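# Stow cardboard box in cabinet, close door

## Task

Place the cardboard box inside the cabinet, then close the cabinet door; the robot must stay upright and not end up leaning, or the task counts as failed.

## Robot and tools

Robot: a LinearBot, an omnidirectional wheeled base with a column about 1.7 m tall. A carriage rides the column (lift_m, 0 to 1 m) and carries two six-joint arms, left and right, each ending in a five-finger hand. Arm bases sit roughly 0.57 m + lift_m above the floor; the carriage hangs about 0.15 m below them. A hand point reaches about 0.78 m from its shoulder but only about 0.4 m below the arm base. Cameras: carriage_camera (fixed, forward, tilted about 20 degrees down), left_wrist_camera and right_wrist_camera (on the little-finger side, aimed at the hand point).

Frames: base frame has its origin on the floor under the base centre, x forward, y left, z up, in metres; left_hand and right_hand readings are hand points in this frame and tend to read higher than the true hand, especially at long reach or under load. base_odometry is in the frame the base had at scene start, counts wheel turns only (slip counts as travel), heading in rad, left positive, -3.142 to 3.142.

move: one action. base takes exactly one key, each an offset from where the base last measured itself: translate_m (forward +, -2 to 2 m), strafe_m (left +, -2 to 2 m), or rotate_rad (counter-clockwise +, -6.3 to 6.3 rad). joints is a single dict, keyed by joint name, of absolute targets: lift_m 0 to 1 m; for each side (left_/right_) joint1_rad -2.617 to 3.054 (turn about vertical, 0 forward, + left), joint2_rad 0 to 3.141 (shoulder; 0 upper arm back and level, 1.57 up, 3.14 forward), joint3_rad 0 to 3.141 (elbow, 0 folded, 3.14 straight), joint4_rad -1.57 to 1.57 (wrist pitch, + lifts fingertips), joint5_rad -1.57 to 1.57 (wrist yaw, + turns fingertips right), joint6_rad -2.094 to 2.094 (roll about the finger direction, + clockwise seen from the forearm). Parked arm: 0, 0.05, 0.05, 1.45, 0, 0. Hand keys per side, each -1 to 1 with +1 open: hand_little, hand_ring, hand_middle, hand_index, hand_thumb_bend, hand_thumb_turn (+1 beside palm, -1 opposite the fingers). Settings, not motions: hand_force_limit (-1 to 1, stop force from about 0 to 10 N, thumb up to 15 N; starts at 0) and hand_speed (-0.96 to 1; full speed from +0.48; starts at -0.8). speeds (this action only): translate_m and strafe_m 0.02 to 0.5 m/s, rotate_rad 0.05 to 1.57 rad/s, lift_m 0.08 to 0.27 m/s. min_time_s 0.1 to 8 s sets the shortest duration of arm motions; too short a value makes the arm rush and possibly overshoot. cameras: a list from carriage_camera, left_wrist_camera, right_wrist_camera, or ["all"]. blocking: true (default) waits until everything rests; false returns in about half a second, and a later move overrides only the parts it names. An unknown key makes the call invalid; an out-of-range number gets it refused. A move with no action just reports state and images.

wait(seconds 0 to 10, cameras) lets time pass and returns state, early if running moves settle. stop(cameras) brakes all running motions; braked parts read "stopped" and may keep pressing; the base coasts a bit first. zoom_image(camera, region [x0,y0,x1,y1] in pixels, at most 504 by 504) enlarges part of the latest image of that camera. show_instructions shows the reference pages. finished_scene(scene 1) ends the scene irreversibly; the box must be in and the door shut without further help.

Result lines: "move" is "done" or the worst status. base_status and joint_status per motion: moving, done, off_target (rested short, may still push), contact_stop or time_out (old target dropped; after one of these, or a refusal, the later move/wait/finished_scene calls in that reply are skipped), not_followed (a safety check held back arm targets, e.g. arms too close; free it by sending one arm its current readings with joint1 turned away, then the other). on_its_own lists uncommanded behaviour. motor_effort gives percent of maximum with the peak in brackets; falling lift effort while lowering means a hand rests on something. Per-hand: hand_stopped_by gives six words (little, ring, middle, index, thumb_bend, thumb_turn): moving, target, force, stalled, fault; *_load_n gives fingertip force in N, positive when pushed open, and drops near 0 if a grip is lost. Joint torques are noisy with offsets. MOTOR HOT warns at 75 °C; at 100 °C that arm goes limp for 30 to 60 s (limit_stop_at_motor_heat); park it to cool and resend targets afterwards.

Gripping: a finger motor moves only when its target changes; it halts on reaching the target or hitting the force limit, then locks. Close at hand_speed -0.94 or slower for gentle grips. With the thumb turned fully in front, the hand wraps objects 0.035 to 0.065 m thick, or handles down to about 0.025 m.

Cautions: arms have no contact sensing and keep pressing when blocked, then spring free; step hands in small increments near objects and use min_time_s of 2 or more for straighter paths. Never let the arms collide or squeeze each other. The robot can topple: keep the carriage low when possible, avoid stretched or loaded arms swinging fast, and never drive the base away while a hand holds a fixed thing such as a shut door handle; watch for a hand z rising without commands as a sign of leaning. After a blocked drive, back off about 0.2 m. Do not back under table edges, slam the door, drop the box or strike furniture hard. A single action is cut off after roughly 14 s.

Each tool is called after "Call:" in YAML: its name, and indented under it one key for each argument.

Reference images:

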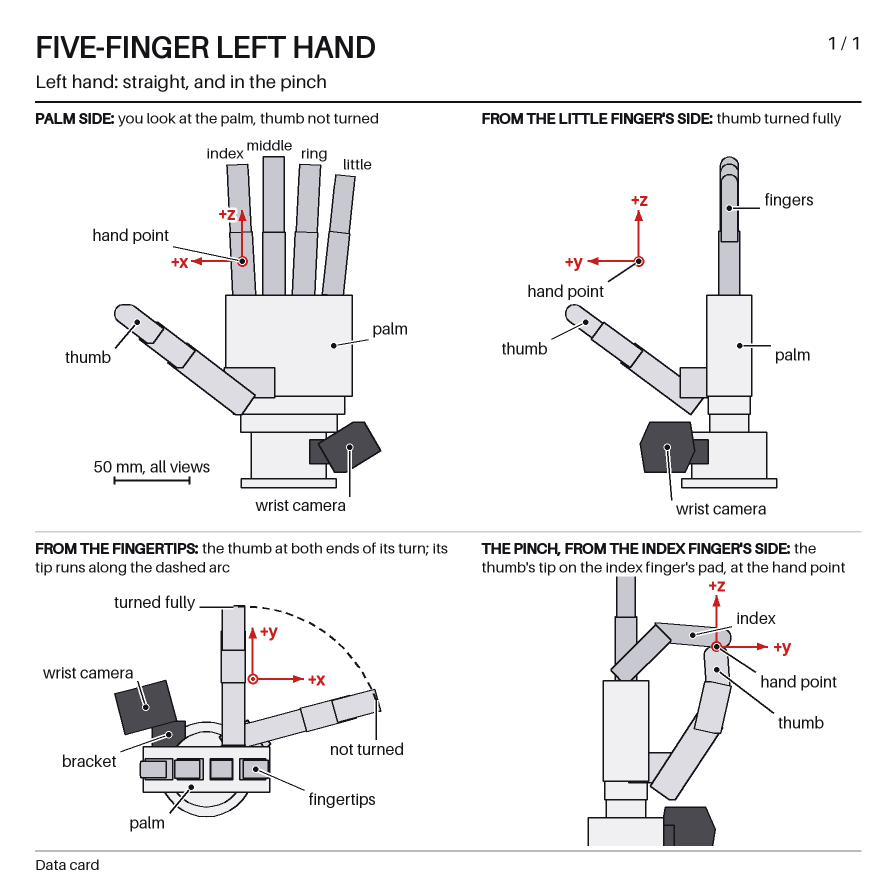

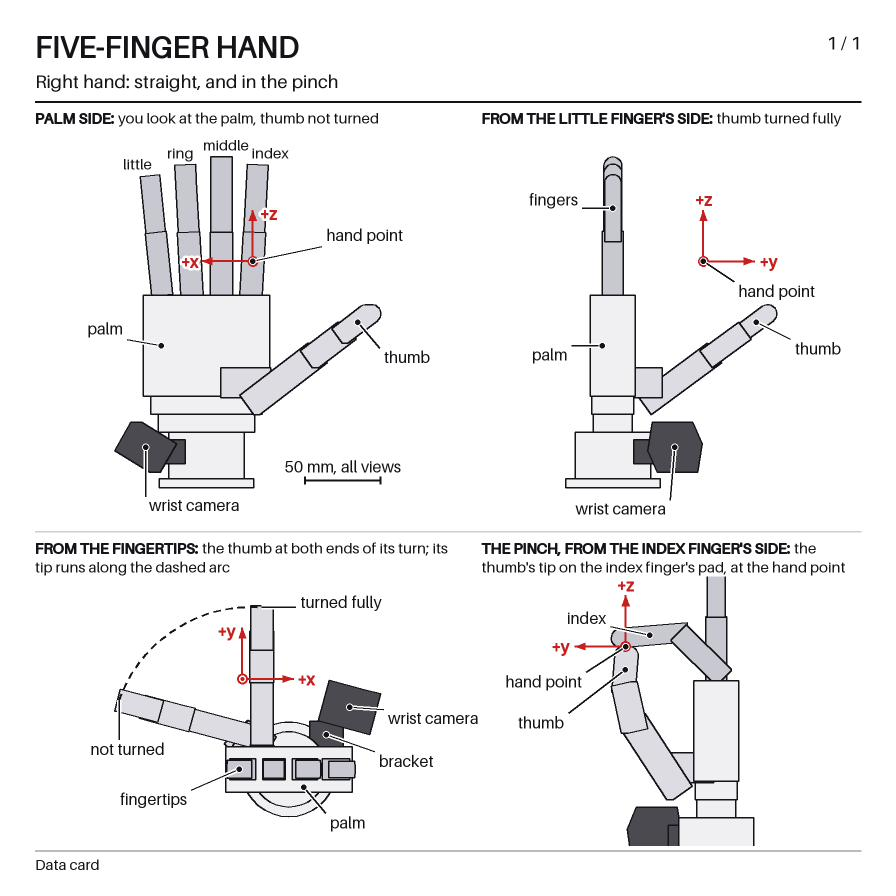

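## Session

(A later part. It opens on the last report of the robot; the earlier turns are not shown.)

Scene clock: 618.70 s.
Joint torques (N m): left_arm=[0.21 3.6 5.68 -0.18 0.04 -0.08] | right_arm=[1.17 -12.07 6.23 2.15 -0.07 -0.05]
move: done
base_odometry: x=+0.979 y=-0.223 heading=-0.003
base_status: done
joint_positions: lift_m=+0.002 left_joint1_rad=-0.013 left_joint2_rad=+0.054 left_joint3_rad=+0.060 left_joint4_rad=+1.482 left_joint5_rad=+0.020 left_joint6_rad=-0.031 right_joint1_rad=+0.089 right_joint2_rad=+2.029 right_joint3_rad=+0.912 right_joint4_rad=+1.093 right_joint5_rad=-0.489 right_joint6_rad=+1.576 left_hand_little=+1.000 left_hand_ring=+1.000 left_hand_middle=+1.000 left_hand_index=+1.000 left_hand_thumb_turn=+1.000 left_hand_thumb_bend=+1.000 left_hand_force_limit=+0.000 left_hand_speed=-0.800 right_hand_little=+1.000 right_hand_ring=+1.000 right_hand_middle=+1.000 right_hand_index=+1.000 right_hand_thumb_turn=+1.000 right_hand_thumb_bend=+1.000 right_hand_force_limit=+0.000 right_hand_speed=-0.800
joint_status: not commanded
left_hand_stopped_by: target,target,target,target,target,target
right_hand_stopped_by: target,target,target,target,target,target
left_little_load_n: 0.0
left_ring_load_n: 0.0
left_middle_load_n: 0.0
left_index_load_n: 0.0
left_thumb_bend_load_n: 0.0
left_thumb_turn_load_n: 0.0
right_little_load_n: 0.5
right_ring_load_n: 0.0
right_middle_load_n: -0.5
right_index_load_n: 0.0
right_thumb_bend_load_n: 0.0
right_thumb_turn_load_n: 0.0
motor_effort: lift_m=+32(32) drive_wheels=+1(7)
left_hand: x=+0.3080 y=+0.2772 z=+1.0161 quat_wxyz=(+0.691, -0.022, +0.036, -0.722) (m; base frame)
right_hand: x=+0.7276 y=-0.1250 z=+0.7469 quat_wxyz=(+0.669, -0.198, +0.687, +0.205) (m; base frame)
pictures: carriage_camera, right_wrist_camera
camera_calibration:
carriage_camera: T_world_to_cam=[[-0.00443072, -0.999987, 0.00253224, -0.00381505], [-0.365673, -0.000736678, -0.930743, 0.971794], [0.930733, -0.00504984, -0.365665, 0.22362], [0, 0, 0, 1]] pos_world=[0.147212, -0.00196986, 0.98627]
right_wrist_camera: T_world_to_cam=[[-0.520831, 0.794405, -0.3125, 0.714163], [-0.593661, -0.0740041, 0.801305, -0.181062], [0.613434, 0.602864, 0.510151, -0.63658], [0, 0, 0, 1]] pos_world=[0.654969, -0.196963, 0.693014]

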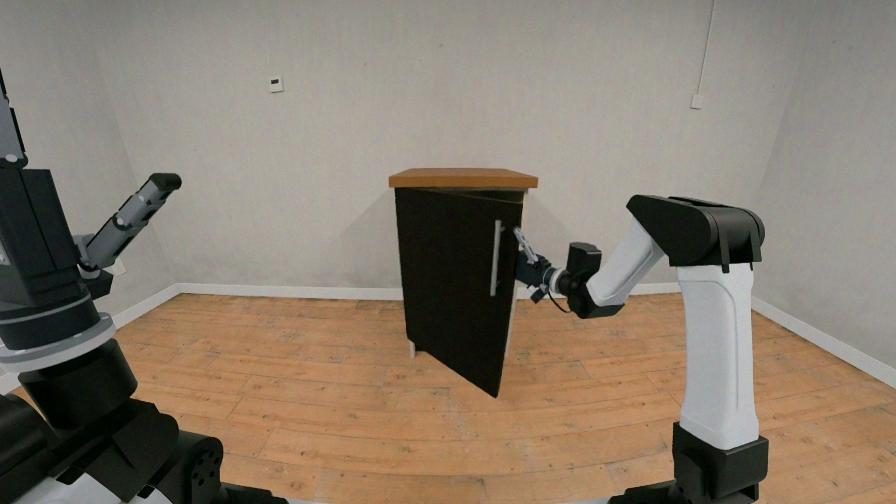

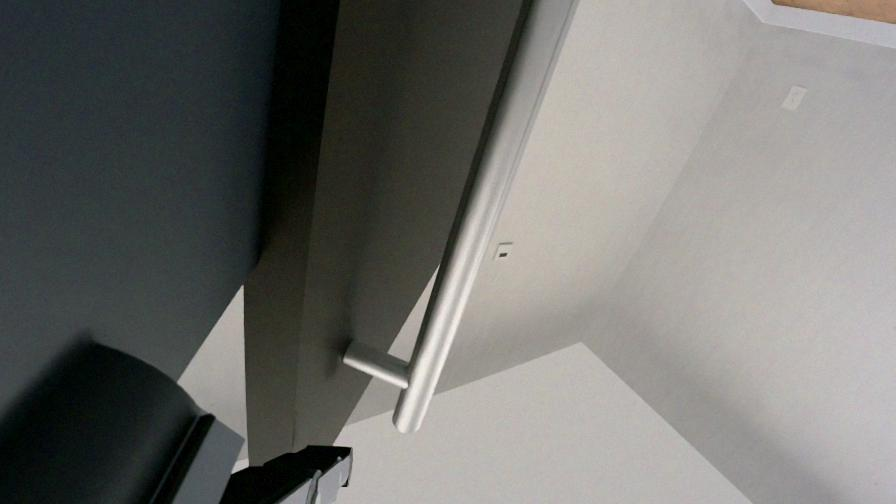

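Call:
move:
  base: {"translate_m": -0.07}
  speeds: {"translate_m": 0.08}

Call:
move:
  base: {"strafe_m": 0.1}
  speeds: {"strafe_m": 0.08}

Call:
move:
  base: {"translate_m": -0.05}
  speeds: {"translate_m": 0.08}

Call:
move:
  base: {"strafe_m": 0.1}
  speeds: {"strafe_m": 0.08}
  cameras: ["carriage_camera", "right_wrist_camera"]

Scene clock: 627.67 s.
Joint torques (N m): left_arm=[0.21 3.69 5.57 -0.18 0.02 -0.06] | right_arm=[0.98 -11.89 6.24 2.15 -0.04 -0.04]
move: done
base_odometry: x=+0.909 y=-0.223 heading=-0.003
base_status: done
joint_positions: lift_m=+0.002 left_joint1_rad=-0.013 left_joint2_rad=+0.054 left_joint3_rad=+0.060 left_joint4_rad=+1.482 left_joint5_rad=+0.020 left_joint6_rad=-0.031 right_joint1_rad=+0.092 right_joint2_rad=+2.029 right_joint3_rad=+0.912 right_joint4_rad=+1.093 right_joint5_rad=-0.492 right_joint6_rad=+1.576 left_hand_little=+1.000 left_hand_ring=+1.000 left_hand_middle=+1.000 left_hand_index=+1.000 left_hand_thumb_turn=+1.000 left_hand_thumb_bend=+1.000 left_hand_force_limit=+0.000 left_hand_speed=-0.800 right_hand_little=+1.000 right_hand_ring=+1.000 right_hand_middle=+1.000 right_hand_index=+1.000 right_hand_thumb_turn=+1.000 right_hand_thumb_bend=+1.000 right_hand_force_limit=+0.000 right_hand_speed=-0.800
joint_status: not commanded
left_hand_stopped_by: target,target,target,target,target,target
right_hand_stopped_by: target,target,target,target,target,target
left_little_load_n: 0.0
left_ring_load_n: 0.0
left_middle_load_n: 0.0
left_index_load_n: 0.0
left_thumb_bend_load_n: 0.0
left_thumb_turn_load_n: 0.0
right_little_load_n: 0.0
right_ring_load_n: 0.0
right_middle_load_n: 0.0
right_index_load_n: 0.0
right_thumb_bend_load_n: 0.0
right_thumb_turn_load_n: 0.0
motor_effort: lift_m=+32(32) drive_wheels=-1(9)
left_hand: x=+0.3080 y=+0.2772 z=+1.0161 quat_wxyz=(+0.691, -0.022, +0.036, -0.722) (m; base frame)
right_hand: x=+0.7267 y=-0.1235 z=+0.7469 quat_wxyz=(+0.668, -0.200, +0.686, +0.207) (m; base frame)
pictures: none

Scene clock: 629.60 s.
Joint torques (N m): left_arm=[0.38 3.78 5.61 -0.16 0.03 -0.09] | right_arm=[5.24 -11.92 6.9 1.99 -0.13 -0.01]
move: done
base_odometry: x=+0.909 y=-0.123 heading=-0.003
base_status: done
joint_positions: lift_m=+0.002 left_joint1_rad=-0.013 left_joint2_rad=+0.054 left_joint3_rad=+0.060 left_joint4_rad=+1.482 left_joint5_rad=+0.020 left_joint6_rad=-0.031 right_joint1_rad=+0.044 right_joint2_rad=+2.029 right_joint3_rad=+0.903 right_joint4_rad=+1.107 right_joint5_rad=-0.484 right_joint6_rad=+1.574 left_hand_little=+1.000 left_hand_ring=+1.000 left_hand_middle=+1.000 left_hand_index=+1.000 left_hand_thumb_turn=+1.000 left_hand_thumb_bend=+1.000 left_hand_force_limit=+0.000 left_hand_speed=-0.800 right_hand_little=+1.000 right_hand_ring=+1.000 right_hand_middle=+1.000 right_hand_index=+1.000 right_hand_thumb_turn=+1.000 right_hand_thumb_bend=+1.000 right_hand_force_limit=+0.000 right_hand_speed=-0.800
joint_status: not commanded
left_hand_stopped_by: target,target,target,target,target,target
right_hand_stopped_by: target,target,target,target,target,target
left_little_load_n: 0.0
left_ring_load_n: 0.0
left_middle_load_n: 0.0
left_index_load_n: 0.0
left_thumb_bend_load_n: 0.0
left_thumb_turn_load_n: 0.0
right_little_load_n: 0.0
right_ring_load_n: 0.0
right_middle_load_n: 0.0
right_index_load_n: 0.0
right_thumb_bend_load_n: 0.0
right_thumb_turn_load_n: 0.0
motor_effort: lift_m=+32(32) drive_wheels=+2(7)
left_hand: x=+0.3080 y=+0.2772 z=+1.0161 quat_wxyz=(+0.691, -0.022, +0.036, -0.722) (m; base frame)
right_hand: x=+0.7345 y=-0.1486 z=+0.7466 quat_wxyz=(+0.676, -0.182, +0.690, +0.187) (m; base frame)
pictures: none

Scene clock: 630.83 s.
Joint torques (N m): left_arm=[0.38 3.64 5.76 -0.23 0.08 -0.06] | right_arm=[0.25 -11.78 6.9 2.11 -0.04 -0.03]
move: done
base_odometry: x=+0.859 y=-0.123 heading=-0.003
base_status: done
joint_positions: lift_m=+0.002 left_joint1_rad=-0.013 left_joint2_rad=+0.054 left_joint3_rad=+0.060 left_joint4_rad=+1.482 left_joint5_rad=+0.020 left_joint6_rad=-0.031 right_joint1_rad=+0.100 right_joint2_rad=+2.029 right_joint3_rad=+0.903 right_joint4_rad=+1.098 right_joint5_rad=-0.492 right_joint6_rad=+1.574 left_hand_little=+1.000 left_hand_ring=+1.000 left_hand_middle=+1.000 left_hand_index=+1.000 left_hand_thumb_turn=+1.000 left_hand_thumb_bend=+1.000 left_hand_force_limit=+0.000 left_hand_speed=-0.800 right_hand_little=+1.000 right_hand_ring=+1.000 right_hand_middle=+1.000 right_hand_index=+1.000 right_hand_thumb_turn=+1.000 right_hand_thumb_bend=+1.000 right_hand_force_limit=+0.000 right_hand_speed=-0.800
joint_status: not commanded
left_hand_stopped_by: target,target,target,target,target,target
right_hand_stopped_by: target,target,target,target,target,target
left_little_load_n: 0.0
left_ring_load_n: 0.0
left_middle_load_n: 0.0
left_index_load_n: 0.0
left_thumb_bend_load_n: 0.0
left_thumb_turn_load_n: 0.0
right_little_load_n: 0.0
right_ring_load_n: 0.0
right_middle_load_n: 0.0
right_index_load_n: 0.0
right_thumb_bend_load_n: -0.5
right_thumb_turn_load_n: 0.0
motor_effort: lift_m=+32(32) drive_wheels=-1(10)
left_hand: x=+0.3080 y=+0.2772 z=+1.0161 quat_wxyz=(+0.691, -0.022, +0.036, -0.722) (m; base frame)
right_hand: x=+0.7234 y=-0.1195 z=+0.7446 quat_wxyz=(+0.666, -0.203, +0.687, +0.209) (m; base frame)
pictures: none

Scene clock: 632.77 s.
Joint torques (N m): left_arm=[0.34 3.71 5.64 -0.19 0.04 -0.06] | right_arm=[0.51 -11.9 6.84 1.98 0.49 0.54]
move: done
base_odometry: x=+0.859 y=-0.023 heading=-0.003
base_status: done
joint_positions: lift_m=+0.002 left_joint1_rad=-0.013 left_joint2_rad=+0.054 left_joint3_rad=+0.060 left_joint4_rad=+1.482 left_joint5_rad=+0.020 left_joint6_rad=-0.031 right_joint1_rad=+0.097 right_joint2_rad=+2.029 right_joint3_rad=+0.903 right_joint4_rad=+1.105 right_joint5_rad=-0.541 right_joint6_rad=+1.527 left_hand_little=+1.000 left_hand_ring=+1.000 left_hand_middle=+1.000 left_hand_index=+1.000 left_hand_thumb_turn=+1.000 left_hand_thumb_bend=+1.000 left_hand_force_limit=+0.000 left_hand_speed=-0.800 right_hand_little=+1.000 right_hand_ring=+1.000 right_hand_middle=+1.000 right_hand_index=+1.000 right_hand_thumb_turn=+0.999 right_hand_thumb_bend=+1.000 right_hand_force_limit=+0.000 right_hand_speed=-0.800
joint_status: not commanded
left_hand_stopped_by: target,target,target,target,target,target
right_hand_stopped_by: target,target,target,target,target,target
left_little_load_n: 0.0
left_ring_load_n: 0.0
left_middle_load_n: 0.0
left_index_load_n: 0.0
left_thumb_bend_load_n: 0.0
left_thumb_turn_load_n: 0.0
right_little_load_n: 0.0
right_ring_load_n: 0.0
right_middle_load_n: 0.0
right_index_load_n: 0.0
right_thumb_bend_load_n: 1.0
right_thumb_turn_load_n: -7.5
motor_effort: lift_m=+32(32) drive_wheels=+1(6)
left_hand: x=+0.3080 y=+0.2772 z=+1.0161 quat_wxyz=(+0.691, -0.022, +0.036, -0.722) (m; base frame)
right_hand: x=+0.7151 y=-0.1139 z=+0.7435 quat_wxyz=(+0.669, -0.235, +0.674, +0.209) (m; base frame)
pictures: carriage_camera, right_wrist_camera
camera_calibration:
carriage_camera: T_world_to_cam=[[-0.00443072, -0.999987, 0.00253224, -0.00381505], [-0.365673, -0.000736678, -0.930743, 0.971794], [0.930733, -0.00504984, -0.365665, 0.22362], [0, 0, 0, 1]] pos_world=[0.147212, -0.00196986, 0.98627]
right_wrist_camera: T_world_to_cam=[[-0.557343, 0.748875, -0.358546, 0.752944], [-0.613703, -0.0807085, 0.785401, -0.159659], [0.55923, 0.657778, 0.504569, -0.584687], [0, 0, 0, 1]] pos_world=[0.648639, -0.192152, 0.690376]

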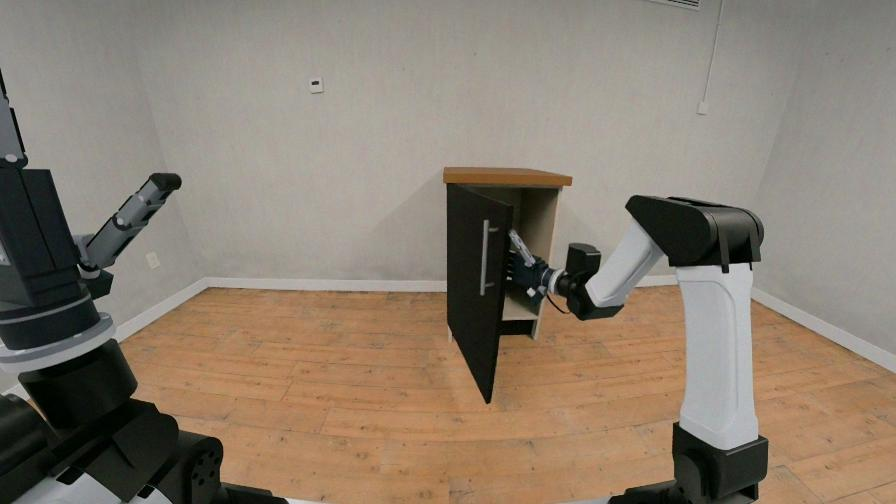

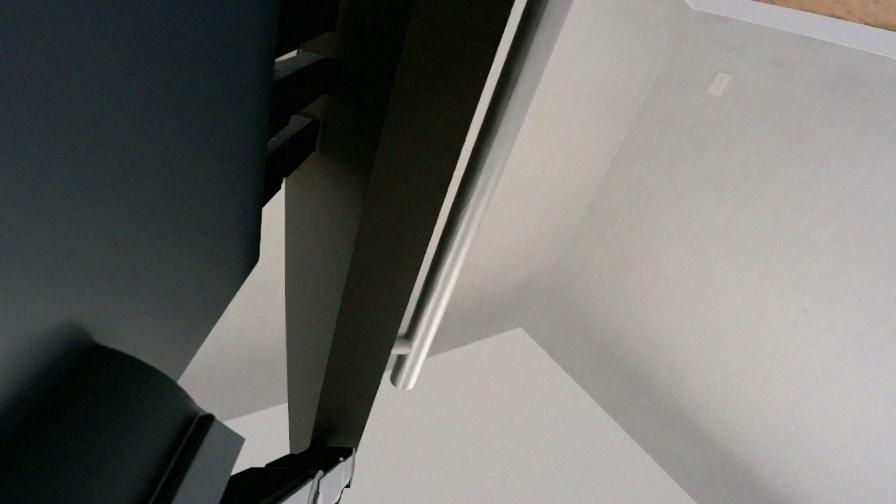

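Call:
move:
  base: {"translate_m": -0.02}
  speeds: {"translate_m": 0.08}

Call:
move:
  base: {"strafe_m": 0.14}
  speeds: {"strafe_m": 0.08}

Call:
move:
  base: {"strafe_m": 0.14}
  speeds: {"strafe_m": 0.08}
  cameras: ["carriage_camera", "right_wrist_camera"]

Scene clock: 638.30 s.
Joint torques (N m): left_arm=[0.51 3.51 5.68 -0.24 0.02 -0.1] | right_arm=[0.43 -11.89 6.78 2.11 0.11 0.14]
move: done
base_odometry: x=+0.839 y=-0.022 heading=-0.003
base_status: done
joint_positions: lift_m=+0.002 left_joint1_rad=-0.013 left_joint2_rad=+0.054 left_joint3_rad=+0.060 left_joint4_rad=+1.482 left_joint5_rad=+0.020 left_joint6_rad=-0.031 right_joint1_rad=+0.097 right_joint2_rad=+2.029 right_joint3_rad=+0.903 right_joint4_rad=+1.096 right_joint5_rad=-0.510 right_joint6_rad=+1.561 left_hand_little=+1.000 left_hand_ring=+1.000 left_hand_middle=+1.000 left_hand_index=+1.000 left_hand_thumb_turn=+1.000 left_hand_thumb_bend=+1.000 left_hand_force_limit=+0.000 left_hand_speed=-0.800 right_hand_little=+1.000 right_hand_ring=+1.000 right_hand_middle=+1.000 right_hand_index=+1.000 right_hand_thumb_turn=+1.000 right_hand_thumb_bend=+1.000 right_hand_force_limit=+0.000 right_hand_speed=-0.800
joint_status: not commanded
left_hand_stopped_by: target,target,target,target,target,target
right_hand_stopped_by: target,target,target,target,target,target
left_little_load_n: 0.0
left_ring_load_n: 0.0
left_middle_load_n: 0.0
left_index_load_n: 0.0
left_thumb_bend_load_n: 0.0
left_thumb_turn_load_n: -0.5
right_little_load_n: 0.0
right_ring_load_n: 0.0
right_middle_load_n: 0.0
right_index_load_n: 0.0
right_thumb_bend_load_n: 0.0
right_thumb_turn_load_n: 0.0
motor_effort: lift_m=+32(32) drive_wheels=-1(7)
left_hand: x=+0.3080 y=+0.2772 z=+1.0161 quat_wxyz=(+0.691, -0.022, +0.036, -0.722) (m; base frame)
right_hand: x=+0.7210 y=-0.1185 z=+0.7436 quat_wxyz=(+0.665, -0.212, +0.684, +0.210) (m; base frame)
pictures: none

Scene clock: 640.73 s.
Joint torques (N m): left_arm=[0.36 3.69 5.67 -0.21 0.02 -0.11] | right_arm=[0.29 -12 7.09 2.12 0.01 0.13]
move: done
base_odometry: x=+0.839 y=+0.118 heading=-0.003
base_status: done
joint_positions: lift_m=+0.002 left_joint1_rad=-0.013 left_joint2_rad=+0.054 left_joint3_rad=+0.060 left_joint4_rad=+1.483 left_joint5_rad=+0.020 left_joint6_rad=-0.031 right_joint1_rad=+0.097 right_joint2_rad=+2.029 right_joint3_rad=+0.903 right_joint4_rad=+1.095 right_joint5_rad=-0.498 right_joint6_rad=+1.561 left_hand_little=+1.000 left_hand_ring=+1.000 left_hand_middle=+1.000 left_hand_index=+1.000 left_hand_thumb_turn=+1.000 left_hand_thumb_bend=+1.000 left_hand_force_limit=+0.000 left_hand_speed=-0.800 right_hand_little=+1.000 right_hand_ring=+1.000 right_hand_middle=+1.000 right_hand_index=+1.000 right_hand_thumb_turn=+1.000 right_hand_thumb_bend=+1.000 right_hand_force_limit=+0.000 right_hand_speed=-0.800
joint_status: not commanded
left_hand_stopped_by: target,target,target,target,target,target
right_hand_stopped_by: target,target,target,target,target,target
left_little_load_n: 0.0
left_ring_load_n: 0.0
left_middle_load_n: 0.0
left_index_load_n: 0.0
left_thumb_bend_load_n: 0.0
left_thumb_turn_load_n: 0.0
right_little_load_n: 0.0
right_ring_load_n: 0.0
right_middle_load_n: 0.0
right_index_load_n: -0.5
right_thumb_bend_load_n: 0.0
right_thumb_turn_load_n: 0.0
motor_effort: lift_m=+32(32) drive_wheels=-3(8)
left_hand: x=+0.3079 y=+0.2772 z=+1.0161 quat_wxyz=(+0.691, -0.022, +0.036, -0.722) (m; base frame)
right_hand: x=+0.7228 y=-0.1196 z=+0.7433 quat_wxyz=(+0.666, -0.208, +0.686, +0.206) (m; base frame)
pictures: none

Scene clock: 643.17 s.
Joint torques (N m): left_arm=[0.35 3.58 5.48 -0.15 0.05 -0.07] | right_arm=[1.46 -11.95 6.76 2.13 -0.14 0.11]
move: done
base_odometry: x=+0.840 y=+0.258 heading=-0.002
base_status: done
joint_positions: lift_m=+0.002 left_joint1_rad=-0.013 left_joint2_rad=+0.054 left_joint3_rad=+0.060 left_joint4_rad=+1.483 left_joint5_rad=+0.020 left_joint6_rad=-0.031 right_joint1_rad=+0.086 right_joint2_rad=+2.029 right_joint3_rad=+0.903 right_joint4_rad=+1.095 right_joint5_rad=-0.486 right_joint6_rad=+1.563 left_hand_little=+1.000 left_hand_ring=+1.000 left_hand_middle=+1.000 left_hand_index=+1.000 left_hand_thumb_turn=+1.000 left_hand_thumb_bend=+1.000 left_hand_force_limit=+0.000 left_hand_speed=-0.800 right_hand_little=+1.000 right_hand_ring=+1.000 right_hand_middle=+1.000 right_hand_index=+1.000 right_hand_thumb_turn=+1.000 right_hand_thumb_bend=+1.000 right_hand_force_limit=+0.000 right_hand_speed=-0.800
joint_status: not commanded
left_hand_stopped_by: target,target,target,target,target,target
right_hand_stopped_by: target,target,target,target,target,target
left_little_load_n: 0.0
left_ring_load_n: 0.0
left_middle_load_n: 0.0
left_index_load_n: 0.0
left_thumb_bend_load_n: 0.0
left_thumb_turn_load_n: 0.0
right_little_load_n: 0.0
right_ring_load_n: 0.0
right_middle_load_n: 0.0
right_index_load_n: 0.0
right_thumb_bend_load_n: 0.0
right_thumb_turn_load_n: 0.0
motor_effort: lift_m=+32(32) drive_wheels=+1(11)
left_hand: x=+0.3079 y=+0.2772 z=+1.0161 quat_wxyz=(+0.691, -0.022, +0.036, -0.722) (m; base frame)
right_hand: x=+0.7268 y=-0.1266 z=+0.7433 quat_wxyz=(+0.668, -0.200, +0.688, +0.199) (m; base frame)
pictures: carriage_camera, right_wrist_camera
camera_calibration:
carriage_camera: T_world_to_cam=[[-0.00443072, -0.999987, 0.00253224, -0.00381505], [-0.365673, -0.000736678, -0.930743, 0.971794], [0.930733, -0.00504984, -0.365665, 0.22362], [0, 0, 0, 1]] pos_world=[0.147212, -0.00196986, 0.98627]
right_wrist_camera: T_world_to_cam=[[-0.516608, 0.793373, -0.321988, 0.717769], [-0.594535, -0.0617698, 0.801693, -0.176839], [0.616152, 0.605594, 0.503599, -0.630009], [0, 0, 0, 1]] pos_world=[0.65385, -0.198852, 0.690155]

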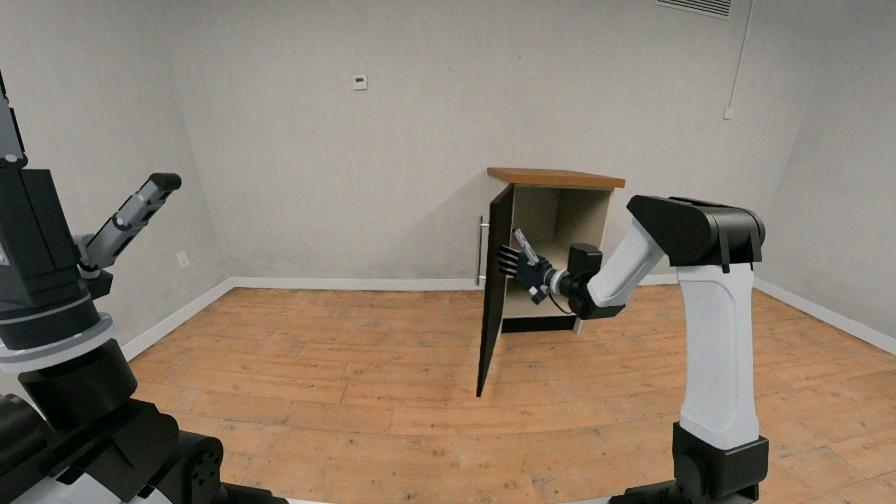

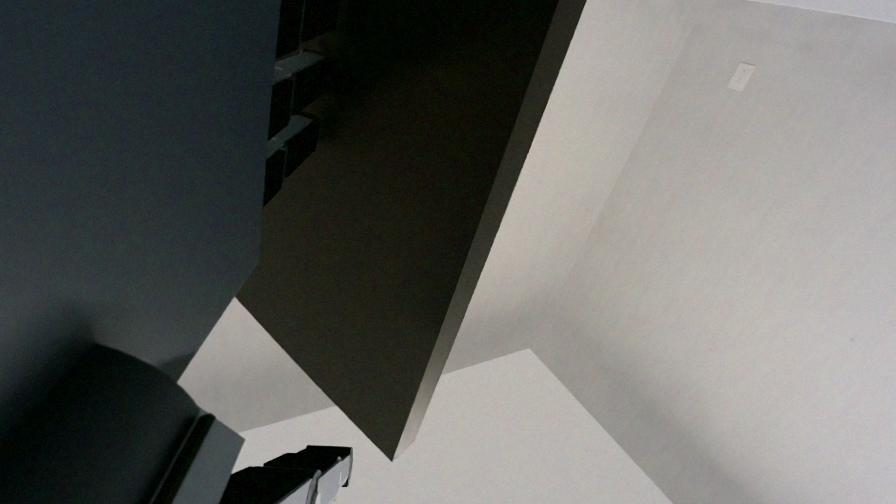

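Call:
move:
  base: {"strafe_m": 0.12}
  speeds: {"strafe_m": 0.08}

Call:
move:
  base: {"strafe_m": -0.15}
  speeds: {"strafe_m": 0.15}

Call:
move:
  base: {"translate_m": -0.25}
  speeds: {"translate_m": 0.25}

Call:
move:
  joints: {"right_joint1_rad": 0, "right_joint2_rad": 0.05, "right_joint3_rad": 0.05, "right_joint4_rad": 1.45, "right_joint5_rad": 0, "right_joint6_rad": 0}
  min_time_s: 3
  cameras: ["carriage_camera"]

Call:
zoom_image:
  camera: "carriage_camera"
  region: [400, 150, 600, 350]

Scene clock: 653.57 s.
Joint torques (N m): left_arm=[0.29 3.63 5.68 -0.24 0.05 -0.12] | right_arm=[9.59 -11.74 7.32 2.24 -2.95 -0.01]
move: done
base_odometry: x=+0.840 y=+0.378 heading=-0.003
base_status: done
joint_positions: lift_m=+0.002 left_joint1_rad=-0.013 left_joint2_rad=+0.054 left_joint3_rad=+0.060 left_joint4_rad=+1.483 left_joint5_rad=+0.020 left_joint6_rad=-0.031 right_joint1_rad=-0.004 right_joint2_rad=+2.026 right_joint3_rad=+0.899 right_joint4_rad=+1.095 right_joint5_rad=-0.217 right_joint6_rad=+1.573 left_hand_little=+1.000 left_hand_ring=+1.000 left_hand_middle=+1.000 left_hand_index=+1.000 left_hand_thumb_turn=+1.000 left_hand_thumb_bend=+1.000 left_hand_force_limit=+0.000 left_hand_speed=-0.800 right_hand_little=+1.000 right_hand_ring=+1.000 right_hand_middle=+1.000 right_hand_index=+1.000 right_hand_thumb_turn=+1.000 right_hand_thumb_bend=+1.000 right_hand_force_limit=+0.000 right_hand_speed=-0.800
joint_status: not commanded
left_hand_stopped_by: target,target,target,target,target,target
right_hand_stopped_by: target,target,target,target,target,target
left_little_load_n: 0.0
left_ring_load_n: 0.0
left_middle_load_n: 0.0
left_index_load_n: 0.0
left_thumb_bend_load_n: 0.0
left_thumb_turn_load_n: 0.0
right_little_load_n: -0.5
right_ring_load_n: 0.0
right_middle_load_n: 2.5
right_index_load_n: 0.5
right_thumb_bend_load_n: -0.5
right_thumb_turn_load_n: 0.0
motor_effort: lift_m=+32(32) drive_wheels=+5(12)
left_hand: x=+0.3079 y=+0.2772 z=+1.0161 quat_wxyz=(+0.691, -0.022, +0.036, -0.722) (m; base frame)
right_hand: x=+0.7740 y=-0.2167 z=+0.7427 quat_wxyz=(+0.691, -0.073, +0.715, +0.077) (m; base frame)
pictures: none

Scene clock: 655.47 s.
Joint torques (N m): left_arm=[0.29 3.78 5.87 -0.22 0.05 -0.1] | right_arm=[0.7 -11.56 6.83 2.21 0 -0.02]
move: done
base_odometry: x=+0.839 y=+0.228 heading=-0.003
base_status: done
joint_positions: lift_m=+0.002 left_joint1_rad=-0.013 left_joint2_rad=+0.054 left_joint3_rad=+0.060 left_joint4_rad=+1.483 left_joint5_rad=+0.020 left_joint6_rad=-0.031 right_joint1_rad=+0.094 right_joint2_rad=+2.026 right_joint3_rad=+0.903 right_joint4_rad=+1.088 right_joint5_rad=-0.491 right_joint6_rad=+1.573 left_hand_little=+1.000 left_hand_ring=+1.000 left_hand_middle=+1.000 left_hand_index=+1.000 left_hand_thumb_turn=+1.000 left_hand_thumb_bend=+1.000 left_hand_force_limit=+0.000 left_hand_speed=-0.800 right_hand_little=+1.000 right_hand_ring=+1.000 right_hand_middle=+1.000 right_hand_index=+1.000 right_hand_thumb_turn=+1.000 right_hand_thumb_bend=+1.000 right_hand_force_limit=+0.000 right_hand_speed=-0.800
joint_status: not commanded
left_hand_stopped_by: target,target,target,target,target,target
right_hand_stopped_by: target,target,target,target,target,target
left_little_load_n: 0.0
left_ring_load_n: 0.0
left_middle_load_n: 0.0
left_index_load_n: 0.0
left_thumb_bend_load_n: 0.0
left_thumb_turn_load_n: 0.0
right_little_load_n: 0.0
right_ring_load_n: 0.0
right_middle_load_n: 0.0
right_index_load_n: 0.0
right_thumb_bend_load_n: 0.0
right_thumb_turn_load_n: 0.0
motor_effort: lift_m=+32(32) drive_wheels=+2(9)
left_hand: x=+0.3079 y=+0.2772 z=+1.0161 quat_wxyz=(+0.691, -0.022, +0.036, -0.722) (m; base frame)
right_hand: x=+0.7248 y=-0.1225 z=+0.7440 quat_wxyz=(+0.664, -0.201, +0.689, +0.207) (m; base frame)
pictures: none

Scene clock: 657.83 s.
Joint torques (N m): left_arm=[0.24 3.45 5.64 -0.15 0.05 -0.08] | right_arm=[0.76 -11.59 6.82 2.21 -0.04 -0.01]
move: done
base_odometry: x=+0.589 y=+0.228 heading=-0.003
base_status: done
joint_positions: lift_m=+0.002 left_joint1_rad=-0.013 left_joint2_rad=+0.054 left_joint3_rad=+0.060 left_joint4_rad=+1.483 left_joint5_rad=+0.020 left_joint6_rad=-0.031 right_joint1_rad=+0.094 right_joint2_rad=+2.026 right_joint3_rad=+0.903 right_joint4_rad=+1.088 right_joint5_rad=-0.492 right_joint6_rad=+1.573 left_hand_little=+1.000 left_hand_ring=+1.000 left_hand_middle=+1.000 left_hand_index=+1.000 left_hand_thumb_turn=+1.000 left_hand_thumb_bend=+1.000 left_hand_force_limit=+0.000 left_hand_speed=-0.800 right_hand_little=+1.000 right_hand_ring=+1.000 right_hand_middle=+1.000 right_hand_index=+1.000 right_hand_thumb_turn=+1.000 right_hand_thumb_bend=+1.000 right_hand_force_limit=+0.000 right_hand_speed=-0.800
joint_status: not commanded
left_hand_stopped_by: target,target,target,target,target,target
right_hand_stopped_by: target,target,target,target,target,target
left_little_load_n: 0.0
left_ring_load_n: 0.0
left_middle_load_n: 0.0
left_index_load_n: 0.0
left_thumb_bend_load_n: 0.0
left_thumb_turn_load_n: -0.5
right_little_load_n: 0.0
right_ring_load_n: 0.0
right_middle_load_n: 0.0
right_index_load_n: 0.0
right_thumb_bend_load_n: 0.0
right_thumb_turn_load_n: 0.0
motor_effort: lift_m=+32(32) drive_wheels=-2(11)
left_hand: x=+0.3079 y=+0.2772 z=+1.0161 quat_wxyz=(+0.691, -0.022, +0.036, -0.722) (m; base frame)
right_hand: x=+0.7247 y=-0.1223 z=+0.7440 quat_wxyz=(+0.664, -0.201, +0.689, +0.207) (m; base frame)
pictures: none

Scene clock: 661.17 s.
Joint torques (N m): left_arm=[0.53 3.71 5.87 -0.17 0.06 -0.09] | right_arm=[-0.35 3.52 4.41 0 0.22 -0.11]
move: done
base_odometry: x=+0.589 y=+0.228 heading=-0.003
base_status: not commanded
joint_positions: lift_m=+0.002 left_joint1_rad=-0.013 left_joint2_rad=+0.054 left_joint3_rad=+0.060 left_joint4_rad=+1.483 left_joint5_rad=+0.020 left_joint6_rad=-0.031 right_joint1_rad=+0.007 right_joint2_rad=+0.056 right_joint3_rad=+0.059 right_joint4_rad=+1.436 right_joint5_rad=-0.010 right_joint6_rad=+0.011 left_hand_little=+1.000 left_hand_ring=+1.000 left_hand_middle=+1.000 left_hand_index=+1.000 left_hand_thumb_turn=+1.000 left_hand_thumb_bend=+1.000 left_hand_force_limit=+0.000 left_hand_speed=-0.800 right_hand_little=+1.000 right_hand_ring=+1.000 right_hand_middle=+1.000 right_hand_index=+1.000 right_hand_thumb_turn=+1.000 right_hand_thumb_bend=+1.000 right_hand_force_limit=+0.000 right_hand_speed=-0.800
joint_status: all done
left_hand_stopped_by: target,target,target,target,target,target
right_hand_stopped_by: target,target,target,target,target,target
left_little_load_n: 0.0
left_ring_load_n: 0.0
left_middle_load_n: 0.0
left_index_load_n: 0.0
left_thumb_bend_load_n: 0.0
left_thumb_turn_load_n: 0.0
right_little_load_n: 0.0
right_ring_load_n: 0.0
right_middle_load_n: 0.0
right_index_load_n: 0.0
right_thumb_bend_load_n: 0.0
right_thumb_turn_load_n: 0.0
motor_effort: lift_m=+32(32) drive_wheels=-1(2)
left_hand: x=+0.3079 y=+0.2772 z=+1.0161 quat_wxyz=(+0.691, -0.022, +0.036, -0.722) (m; base frame)
right_hand: x=+0.3222 y=-0.2807 z=+1.0116 quat_wxyz=(+0.712, -0.050, +0.043, -0.699) (m; base frame)
pictures: carriage_camera
camera_calibration:
carriage_camera: T_world_to_cam=[[-0.00443072, -0.999987, 0.00253224, -0.00381505], [-0.365673, -0.000736678, -0.930743, 0.971794], [0.930733, -0.00504984, -0.365665, 0.22362], [0, 0, 0, 1]] pos_world=[0.147212, -0.00196986, 0.98627]

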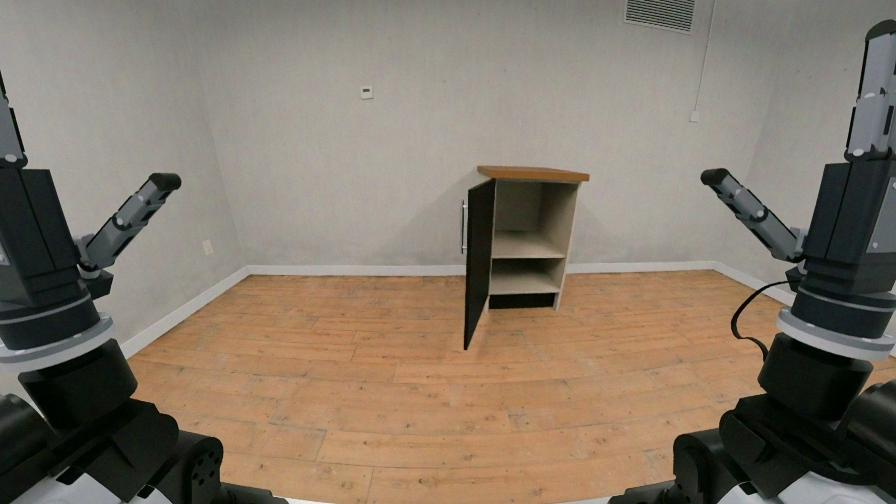

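Scaled by 2.520 from the camera's 896x504 image, which has a finer 1280x720 frame.

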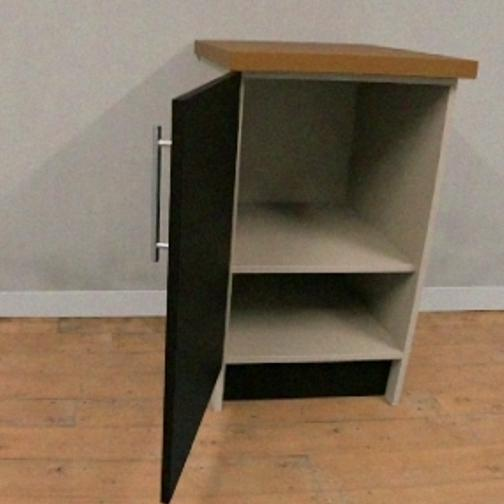

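Call:
move:
  base: {"rotate_rad": 1.574}

Call:
move:
  base: {"strafe_m": 0.64}
  joints: {"lift_m": 0.3}

Call:
move:
  base: {"translate_m": 0.3}
  cameras: ["carriage_camera"]

Scene clock: 697.17 s.
Joint torques (N m): left_arm=[0.32 3.55 5.63 -0.21 0.07 -0.08] | right_arm=[-0.35 3.52 4.41 -0.06 0.12 -0.11]
move: done
base_odometry: x=+0.589 y=+0.228 heading=+1.571
base_status: done
joint_positions: lift_m=+0.002 left_joint1_rad=-0.013 left_joint2_rad=+0.054 left_joint3_rad=+0.060 left_joint4_rad=+1.483 left_joint5_rad=+0.020 left_joint6_rad=-0.031 right_joint1_rad=+0.007 right_joint2_rad=+0.056 right_joint3_rad=+0.059 right_joint4_rad=+1.440 right_joint5_rad=-0.004 right_joint6_rad=+0.009 left_hand_little=+1.000 left_hand_ring=+1.000 left_hand_middle=+1.000 left_hand_index=+1.000 left_hand_thumb_turn=+1.000 left_hand_thumb_bend=+1.000 left_hand_force_limit=+0.000 left_hand_speed=-0.800 right_hand_little=+1.000 right_hand_ring=+1.000 right_hand_middle=+1.000 right_hand_index=+1.000 right_hand_thumb_turn=+1.000 right_hand_thumb_bend=+1.000 right_hand_force_limit=+0.000 right_hand_speed=-0.800
joint_status: not commanded
left_hand_stopped_by: target,target,target,target,target,target
right_hand_stopped_by: target,target,target,target,target,target
left_little_load_n: 0.0
left_ring_load_n: 0.0
left_middle_load_n: 0.0
left_index_load_n: 0.0
left_thumb_bend_load_n: 0.0
left_thumb_turn_load_n: 0.0
right_little_load_n: 0.0
right_ring_load_n: 0.0
right_middle_load_n: 0.0
right_index_load_n: 0.0
right_thumb_bend_load_n: 0.0
right_thumb_turn_load_n: 0.0
motor_effort: lift_m=+32(32) drive_wheels=+5(14)
left_hand: x=+0.3079 y=+0.2772 z=+1.0161 quat_wxyz=(+0.691, -0.022, +0.036, -0.722) (m; base frame)
right_hand: x=+0.3213 y=-0.2819 z=+1.0121 quat_wxyz=(+0.711, -0.047, +0.044, -0.700) (m; base frame)
pictures: none

Scene clock: 700.77 s.
Joint torques (N m): left_arm=[0.35 3.67 5.78 -0.13 0.02 -0.08] | right_arm=[-0.2 3.89 4.85 -0.06 0.11 -0.11]
move: done
base_odometry: x=-0.051 y=+0.227 heading=+1.572
base_status: done
joint_positions: lift_m=+0.300 left_joint1_rad=-0.013 left_joint2_rad=+0.054 left_joint3_rad=+0.060 left_joint4_rad=+1.483 left_joint5_rad=+0.019 left_joint6_rad=-0.031 right_joint1_rad=+0.005 right_joint2_rad=+0.052 right_joint3_rad=+0.053 right_joint4_rad=+1.440 right_joint5_rad=-0.004 right_joint6_rad=+0.009 left_hand_little=+1.000 left_hand_ring=+1.000 left_hand_middle=+1.000 left_hand_index=+1.000 left_hand_thumb_turn=+1.000 left_hand_thumb_bend=+1.000 left_hand_force_limit=+0.000 left_hand_speed=-0.800 right_hand_little=+1.000 right_hand_ring=+1.000 right_hand_middle=+1.000 right_hand_index=+1.000 right_hand_thumb_turn=+1.000 right_hand_thumb_bend=+1.000 right_hand_force_limit=+0.000 right_hand_speed=-0.800
joint_status: all done
left_hand_stopped_by: target,target,target,target,target,target
right_hand_stopped_by: target,target,target,target,target,target
left_little_load_n: 0.0
left_ring_load_n: 0.0
left_middle_load_n: 0.0
left_index_load_n: 0.0
left_thumb_bend_load_n: 0.0
left_thumb_turn_load_n: 0.0
right_little_load_n: 0.0
right_ring_load_n: 0.0
right_middle_load_n: 0.0
right_index_load_n: 0.0
right_thumb_bend_load_n: 0.0
right_thumb_turn_load_n: 0.0
motor_effort: lift_m=+31(41) drive_wheels=-7(19)
left_hand: x=+0.3079 y=+0.2772 z=+1.3145 quat_wxyz=(+0.691, -0.022, +0.036, -0.722) (m; base frame)
right_hand: x=+0.3216 y=-0.2821 z=+1.3091 quat_wxyz=(+0.711, -0.047, +0.044, -0.701) (m; base frame)
pictures: none

Scene clock: 703.23 s.
Joint torques (N m): left_arm=[0.42 3.63 5.65 -0.2 0.03 -0.11] | right_arm=[-0.2 3.85 4.85 -0.08 0.12 -0.11]
move: done
base_odometry: x=-0.051 y=+0.527 heading=+1.572
base_status: done
joint_positions: lift_m=+0.300 left_joint1_rad=-0.013 left_joint2_rad=+0.054 left_joint3_rad=+0.060 left_joint4_rad=+1.482 left_joint5_rad=+0.019 left_joint6_rad=-0.031 right_joint1_rad=+0.005 right_joint2_rad=+0.052 right_joint3_rad=+0.053 right_joint4_rad=+1.442 right_joint5_rad=-0.004 right_joint6_rad=+0.009 left_hand_little=+1.000 left_hand_ring=+1.000 left_hand_middle=+1.000 left_hand_index=+1.000 left_hand_thumb_turn=+1.000 left_hand_thumb_bend=+1.000 left_hand_force_limit=+0.000 left_hand_speed=-0.800 right_hand_little=+1.000 right_hand_ring=+1.000 right_hand_middle=+1.000 right_hand_index=+1.000 right_hand_thumb_turn=+1.000 right_hand_thumb_bend=+1.000 right_hand_force_limit=+0.000 right_hand_speed=-0.800
joint_status: not commanded
left_hand_stopped_by: target,target,target,target,target,target
right_hand_stopped_by: target,target,target,target,target,target
left_little_load_n: 0.0
left_ring_load_n: 0.0
left_middle_load_n: 0.0
left_index_load_n: 0.0
left_thumb_bend_load_n: 0.0
left_thumb_turn_load_n: 0.0
right_little_load_n: 0.0
right_ring_load_n: 0.0
right_middle_load_n: 0.0
right_index_load_n: 0.0
right_thumb_bend_load_n: 0.0
right_thumb_turn_load_n: 0.0
motor_effort: lift_m=+31(31) drive_wheels=-5(13)
left_hand: x=+0.3081 y=+0.2772 z=+1.3145 quat_wxyz=(+0.691, -0.023, +0.036, -0.722) (m; base frame)
right_hand: x=+0.3212 y=-0.2821 z=+1.3092 quat_wxyz=(+0.711, -0.047, +0.044, -0.701) (m; base frame)
pictures: carriage_camera
camera_calibration:
carriage_camera: T_world_to_cam=[[-0.00443072, -0.999987, 0.00253224, -0.00457092], [-0.365673, -0.000736678, -0.930743, 1.24962], [0.930733, -0.00504984, -0.365665, 0.332771], [0, 0, 0, 1]] pos_world=[0.147212, -0.00196986, 1.28477]

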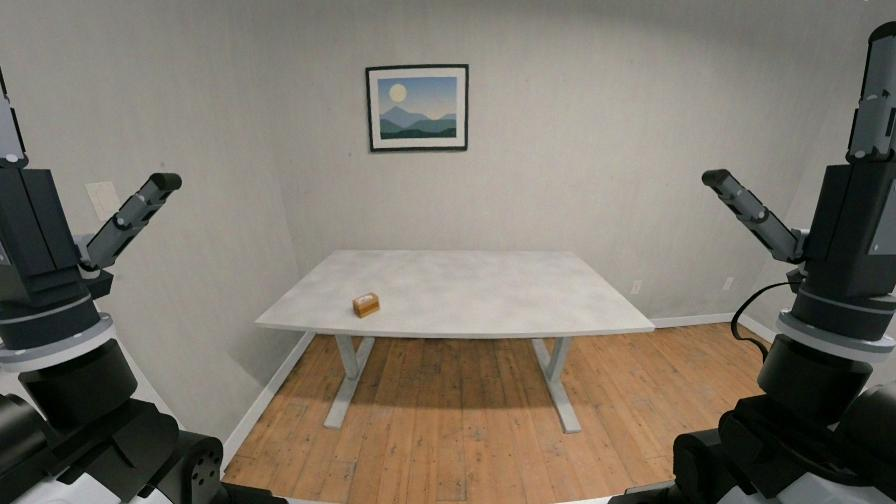

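Call:
zoom_image:
  camera: "carriage_camera"
  region: [330, 270, 410, 350]

Scaled by 6.300 from the camera's 896x504 image, which has a finer 1280x720 frame.

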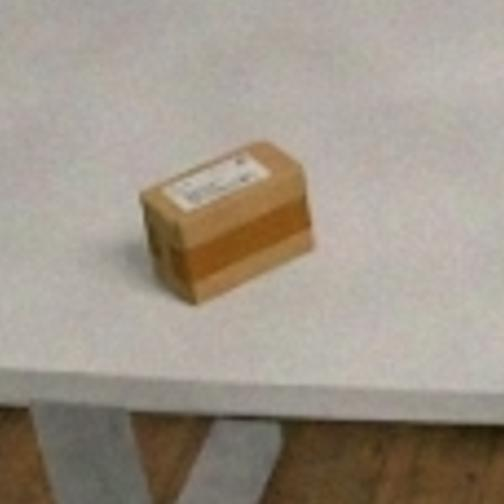

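Call:
move:
  base: {"translate_m": 0.15}
  cameras: ["carriage_camera"]

Call:
zoom_image:
  camera: "carriage_camera"
  region: [300, 290, 400, 390]

Call:
move:
  joints: {"lift_m": 0.1}
  cameras: ["carriage_camera"]

Call:
zoom_image:
  camera: "carriage_camera"
  region: [300, 250, 400, 350]

Scene clock: 853.93 s.
Joint torques (N m): left_arm=[0.35 3.73 5.61 -0.19 0.04 -0.08] | right_arm=[-0.2 3.89 4.82 -0.06 0.12 -0.11]
move: done
base_odometry: x=-0.052 y=+0.677 heading=+1.573
base_status: done
joint_positions: lift_m=+0.300 left_joint1_rad=-0.013 left_joint2_rad=+0.054 left_joint3_rad=+0.060 left_joint4_rad=+1.482 left_joint5_rad=+0.019 left_joint6_rad=-0.031 right_joint1_rad=+0.005 right_joint2_rad=+0.052 right_joint3_rad=+0.053 right_joint4_rad=+1.442 right_joint5_rad=-0.004 right_joint6_rad=+0.009 left_hand_little=+1.000 left_hand_ring=+1.000 left_hand_middle=+1.000 left_hand_index=+1.000 left_hand_thumb_turn=+1.000 left_hand_thumb_bend=+1.000 left_hand_force_limit=+0.000 left_hand_speed=-0.800 right_hand_little=+1.000 right_hand_ring=+1.000 right_hand_middle=+1.000 right_hand_index=+1.000 right_hand_thumb_turn=+1.000 right_hand_thumb_bend=+1.000 right_hand_force_limit=+0.000 right_hand_speed=-0.800
joint_status: not commanded
left_hand_stopped_by: target,target,target,target,target,target
right_hand_stopped_by: target,target,target,target,target,target
left_little_load_n: 0.0
left_ring_load_n: 0.0
left_middle_load_n: 0.0
left_index_load_n: 0.0
left_thumb_bend_load_n: 0.0
left_thumb_turn_load_n: 0.0
right_little_load_n: 0.0
right_ring_load_n: 0.0
right_middle_load_n: 0.0
right_index_load_n: 0.0
right_thumb_bend_load_n: 0.0
right_thumb_turn_load_n: 0.0
motor_effort: lift_m=+31(31) drive_wheels=-4(14)
left_hand: x=+0.3082 y=+0.2772 z=+1.3144 quat_wxyz=(+0.691, -0.023, +0.036, -0.722) (m; base frame)
right_hand: x=+0.3210 y=-0.2821 z=+1.3093 quat_wxyz=(+0.711, -0.046, +0.044, -0.701) (m; base frame)
pictures: carriage_camera
camera_calibration:
carriage_camera: T_world_to_cam=[[-0.00443072, -0.999987, 0.00253224, -0.00457092], [-0.365673, -0.000736678, -0.930743, 1.24962], [0.930733, -0.00504984, -0.365665, 0.332771], [0, 0, 0, 1]] pos_world=[0.147212, -0.00196986, 1.28477]

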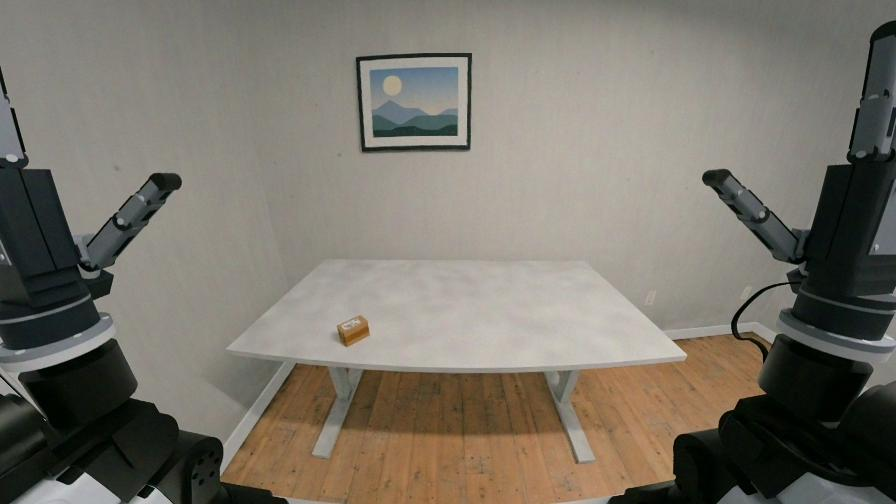

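Scaled by 5.040 from the camera's 896x504 image, which has a finer 1280x720 frame.

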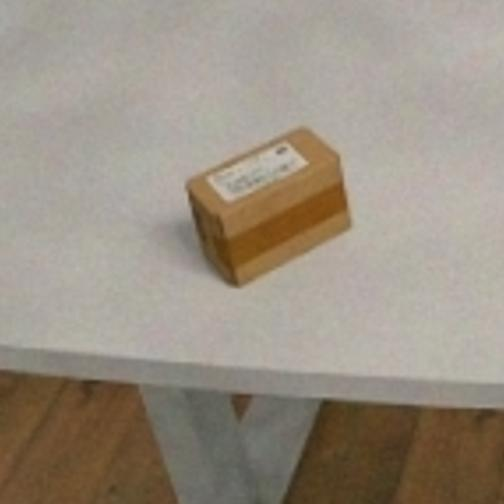

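Scene clock: 855.27 s.
Joint torques (N m): left_arm=[0.28 3.47 5.68 -0.12 0.05 -0.1] | right_arm=[-0.2 3.96 4.86 -0.1 0.12 -0.11]
move: done
base_odometry: x=-0.052 y=+0.677 heading=+1.573
base_status: not commanded
joint_positions: lift_m=+0.100 left_joint1_rad=-0.013 left_joint2_rad=+0.054 left_joint3_rad=+0.060 left_joint4_rad=+1.482 left_joint5_rad=+0.019 left_joint6_rad=-0.031 right_joint1_rad=+0.005 right_joint2_rad=+0.052 right_joint3_rad=+0.053 right_joint4_rad=+1.442 right_joint5_rad=-0.004 right_joint6_rad=+0.009 left_hand_little=+1.000 left_hand_ring=+1.000 left_hand_middle=+1.000 left_hand_index=+1.000 left_hand_thumb_turn=+1.000 left_hand_thumb_bend=+1.000 left_hand_force_limit=+0.000 left_hand_speed=-0.800 right_hand_little=+1.000 right_hand_ring=+1.000 right_hand_middle=+1.000 right_hand_index=+1.000 right_hand_thumb_turn=+1.000 right_hand_thumb_bend=+1.000 right_hand_force_limit=+0.000 right_hand_speed=-0.800
joint_status: all done
left_hand_stopped_by: target,target,target,target,target,target
right_hand_stopped_by: target,target,target,target,target,target
left_little_load_n: 0.0
left_ring_load_n: 0.0
left_middle_load_n: 0.0
left_index_load_n: 0.0
left_thumb_bend_load_n: -0.5
left_thumb_turn_load_n: 0.0
right_little_load_n: 0.0
right_ring_load_n: 0.0
right_middle_load_n: 0.0
right_index_load_n: 0.0
right_thumb_bend_load_n: 0.0
right_thumb_turn_load_n: 0.0
motor_effort: lift_m=+33(35) drive_wheels=-4(5)
left_hand: x=+0.3082 y=+0.2772 z=+1.1143 quat_wxyz=(+0.691, -0.023, +0.036, -0.722) (m; base frame)
right_hand: x=+0.3209 y=-0.2821 z=+1.1092 quat_wxyz=(+0.711, -0.046, +0.043, -0.701) (m; base frame)
pictures: carriage_camera
camera_calibration:
carriage_camera: T_world_to_cam=[[-0.00443072, -0.999987, 0.00253224, -0.00406422], [-0.365673, -0.000736678, -0.930743, 1.06338], [0.930733, -0.00504984, -0.365665, 0.259601], [0, 0, 0, 1]] pos_world=[0.147212, -0.00196986, 1.08467]

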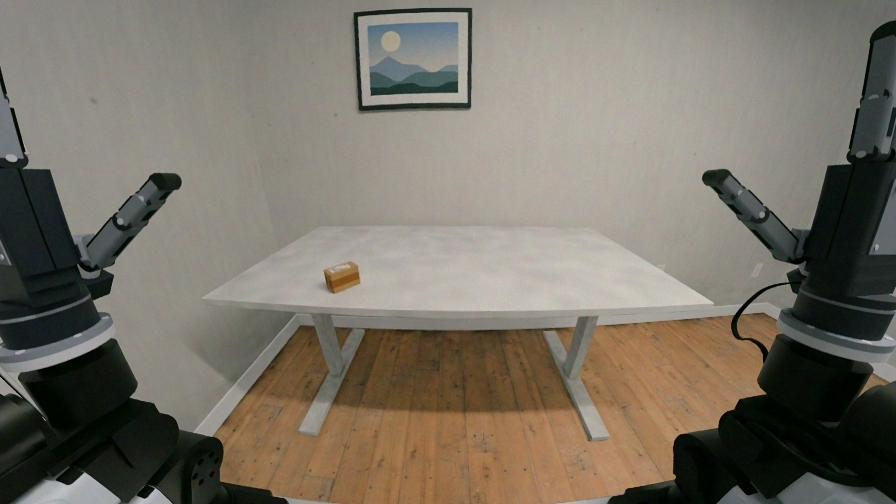

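Scaled by 5.040 from the camera's 896x504 image, which has a finer 1280x720 frame.

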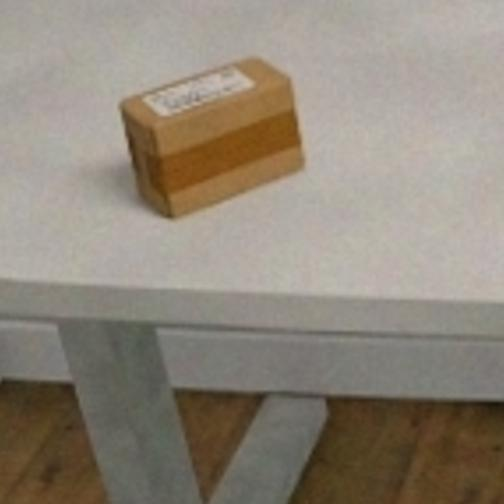

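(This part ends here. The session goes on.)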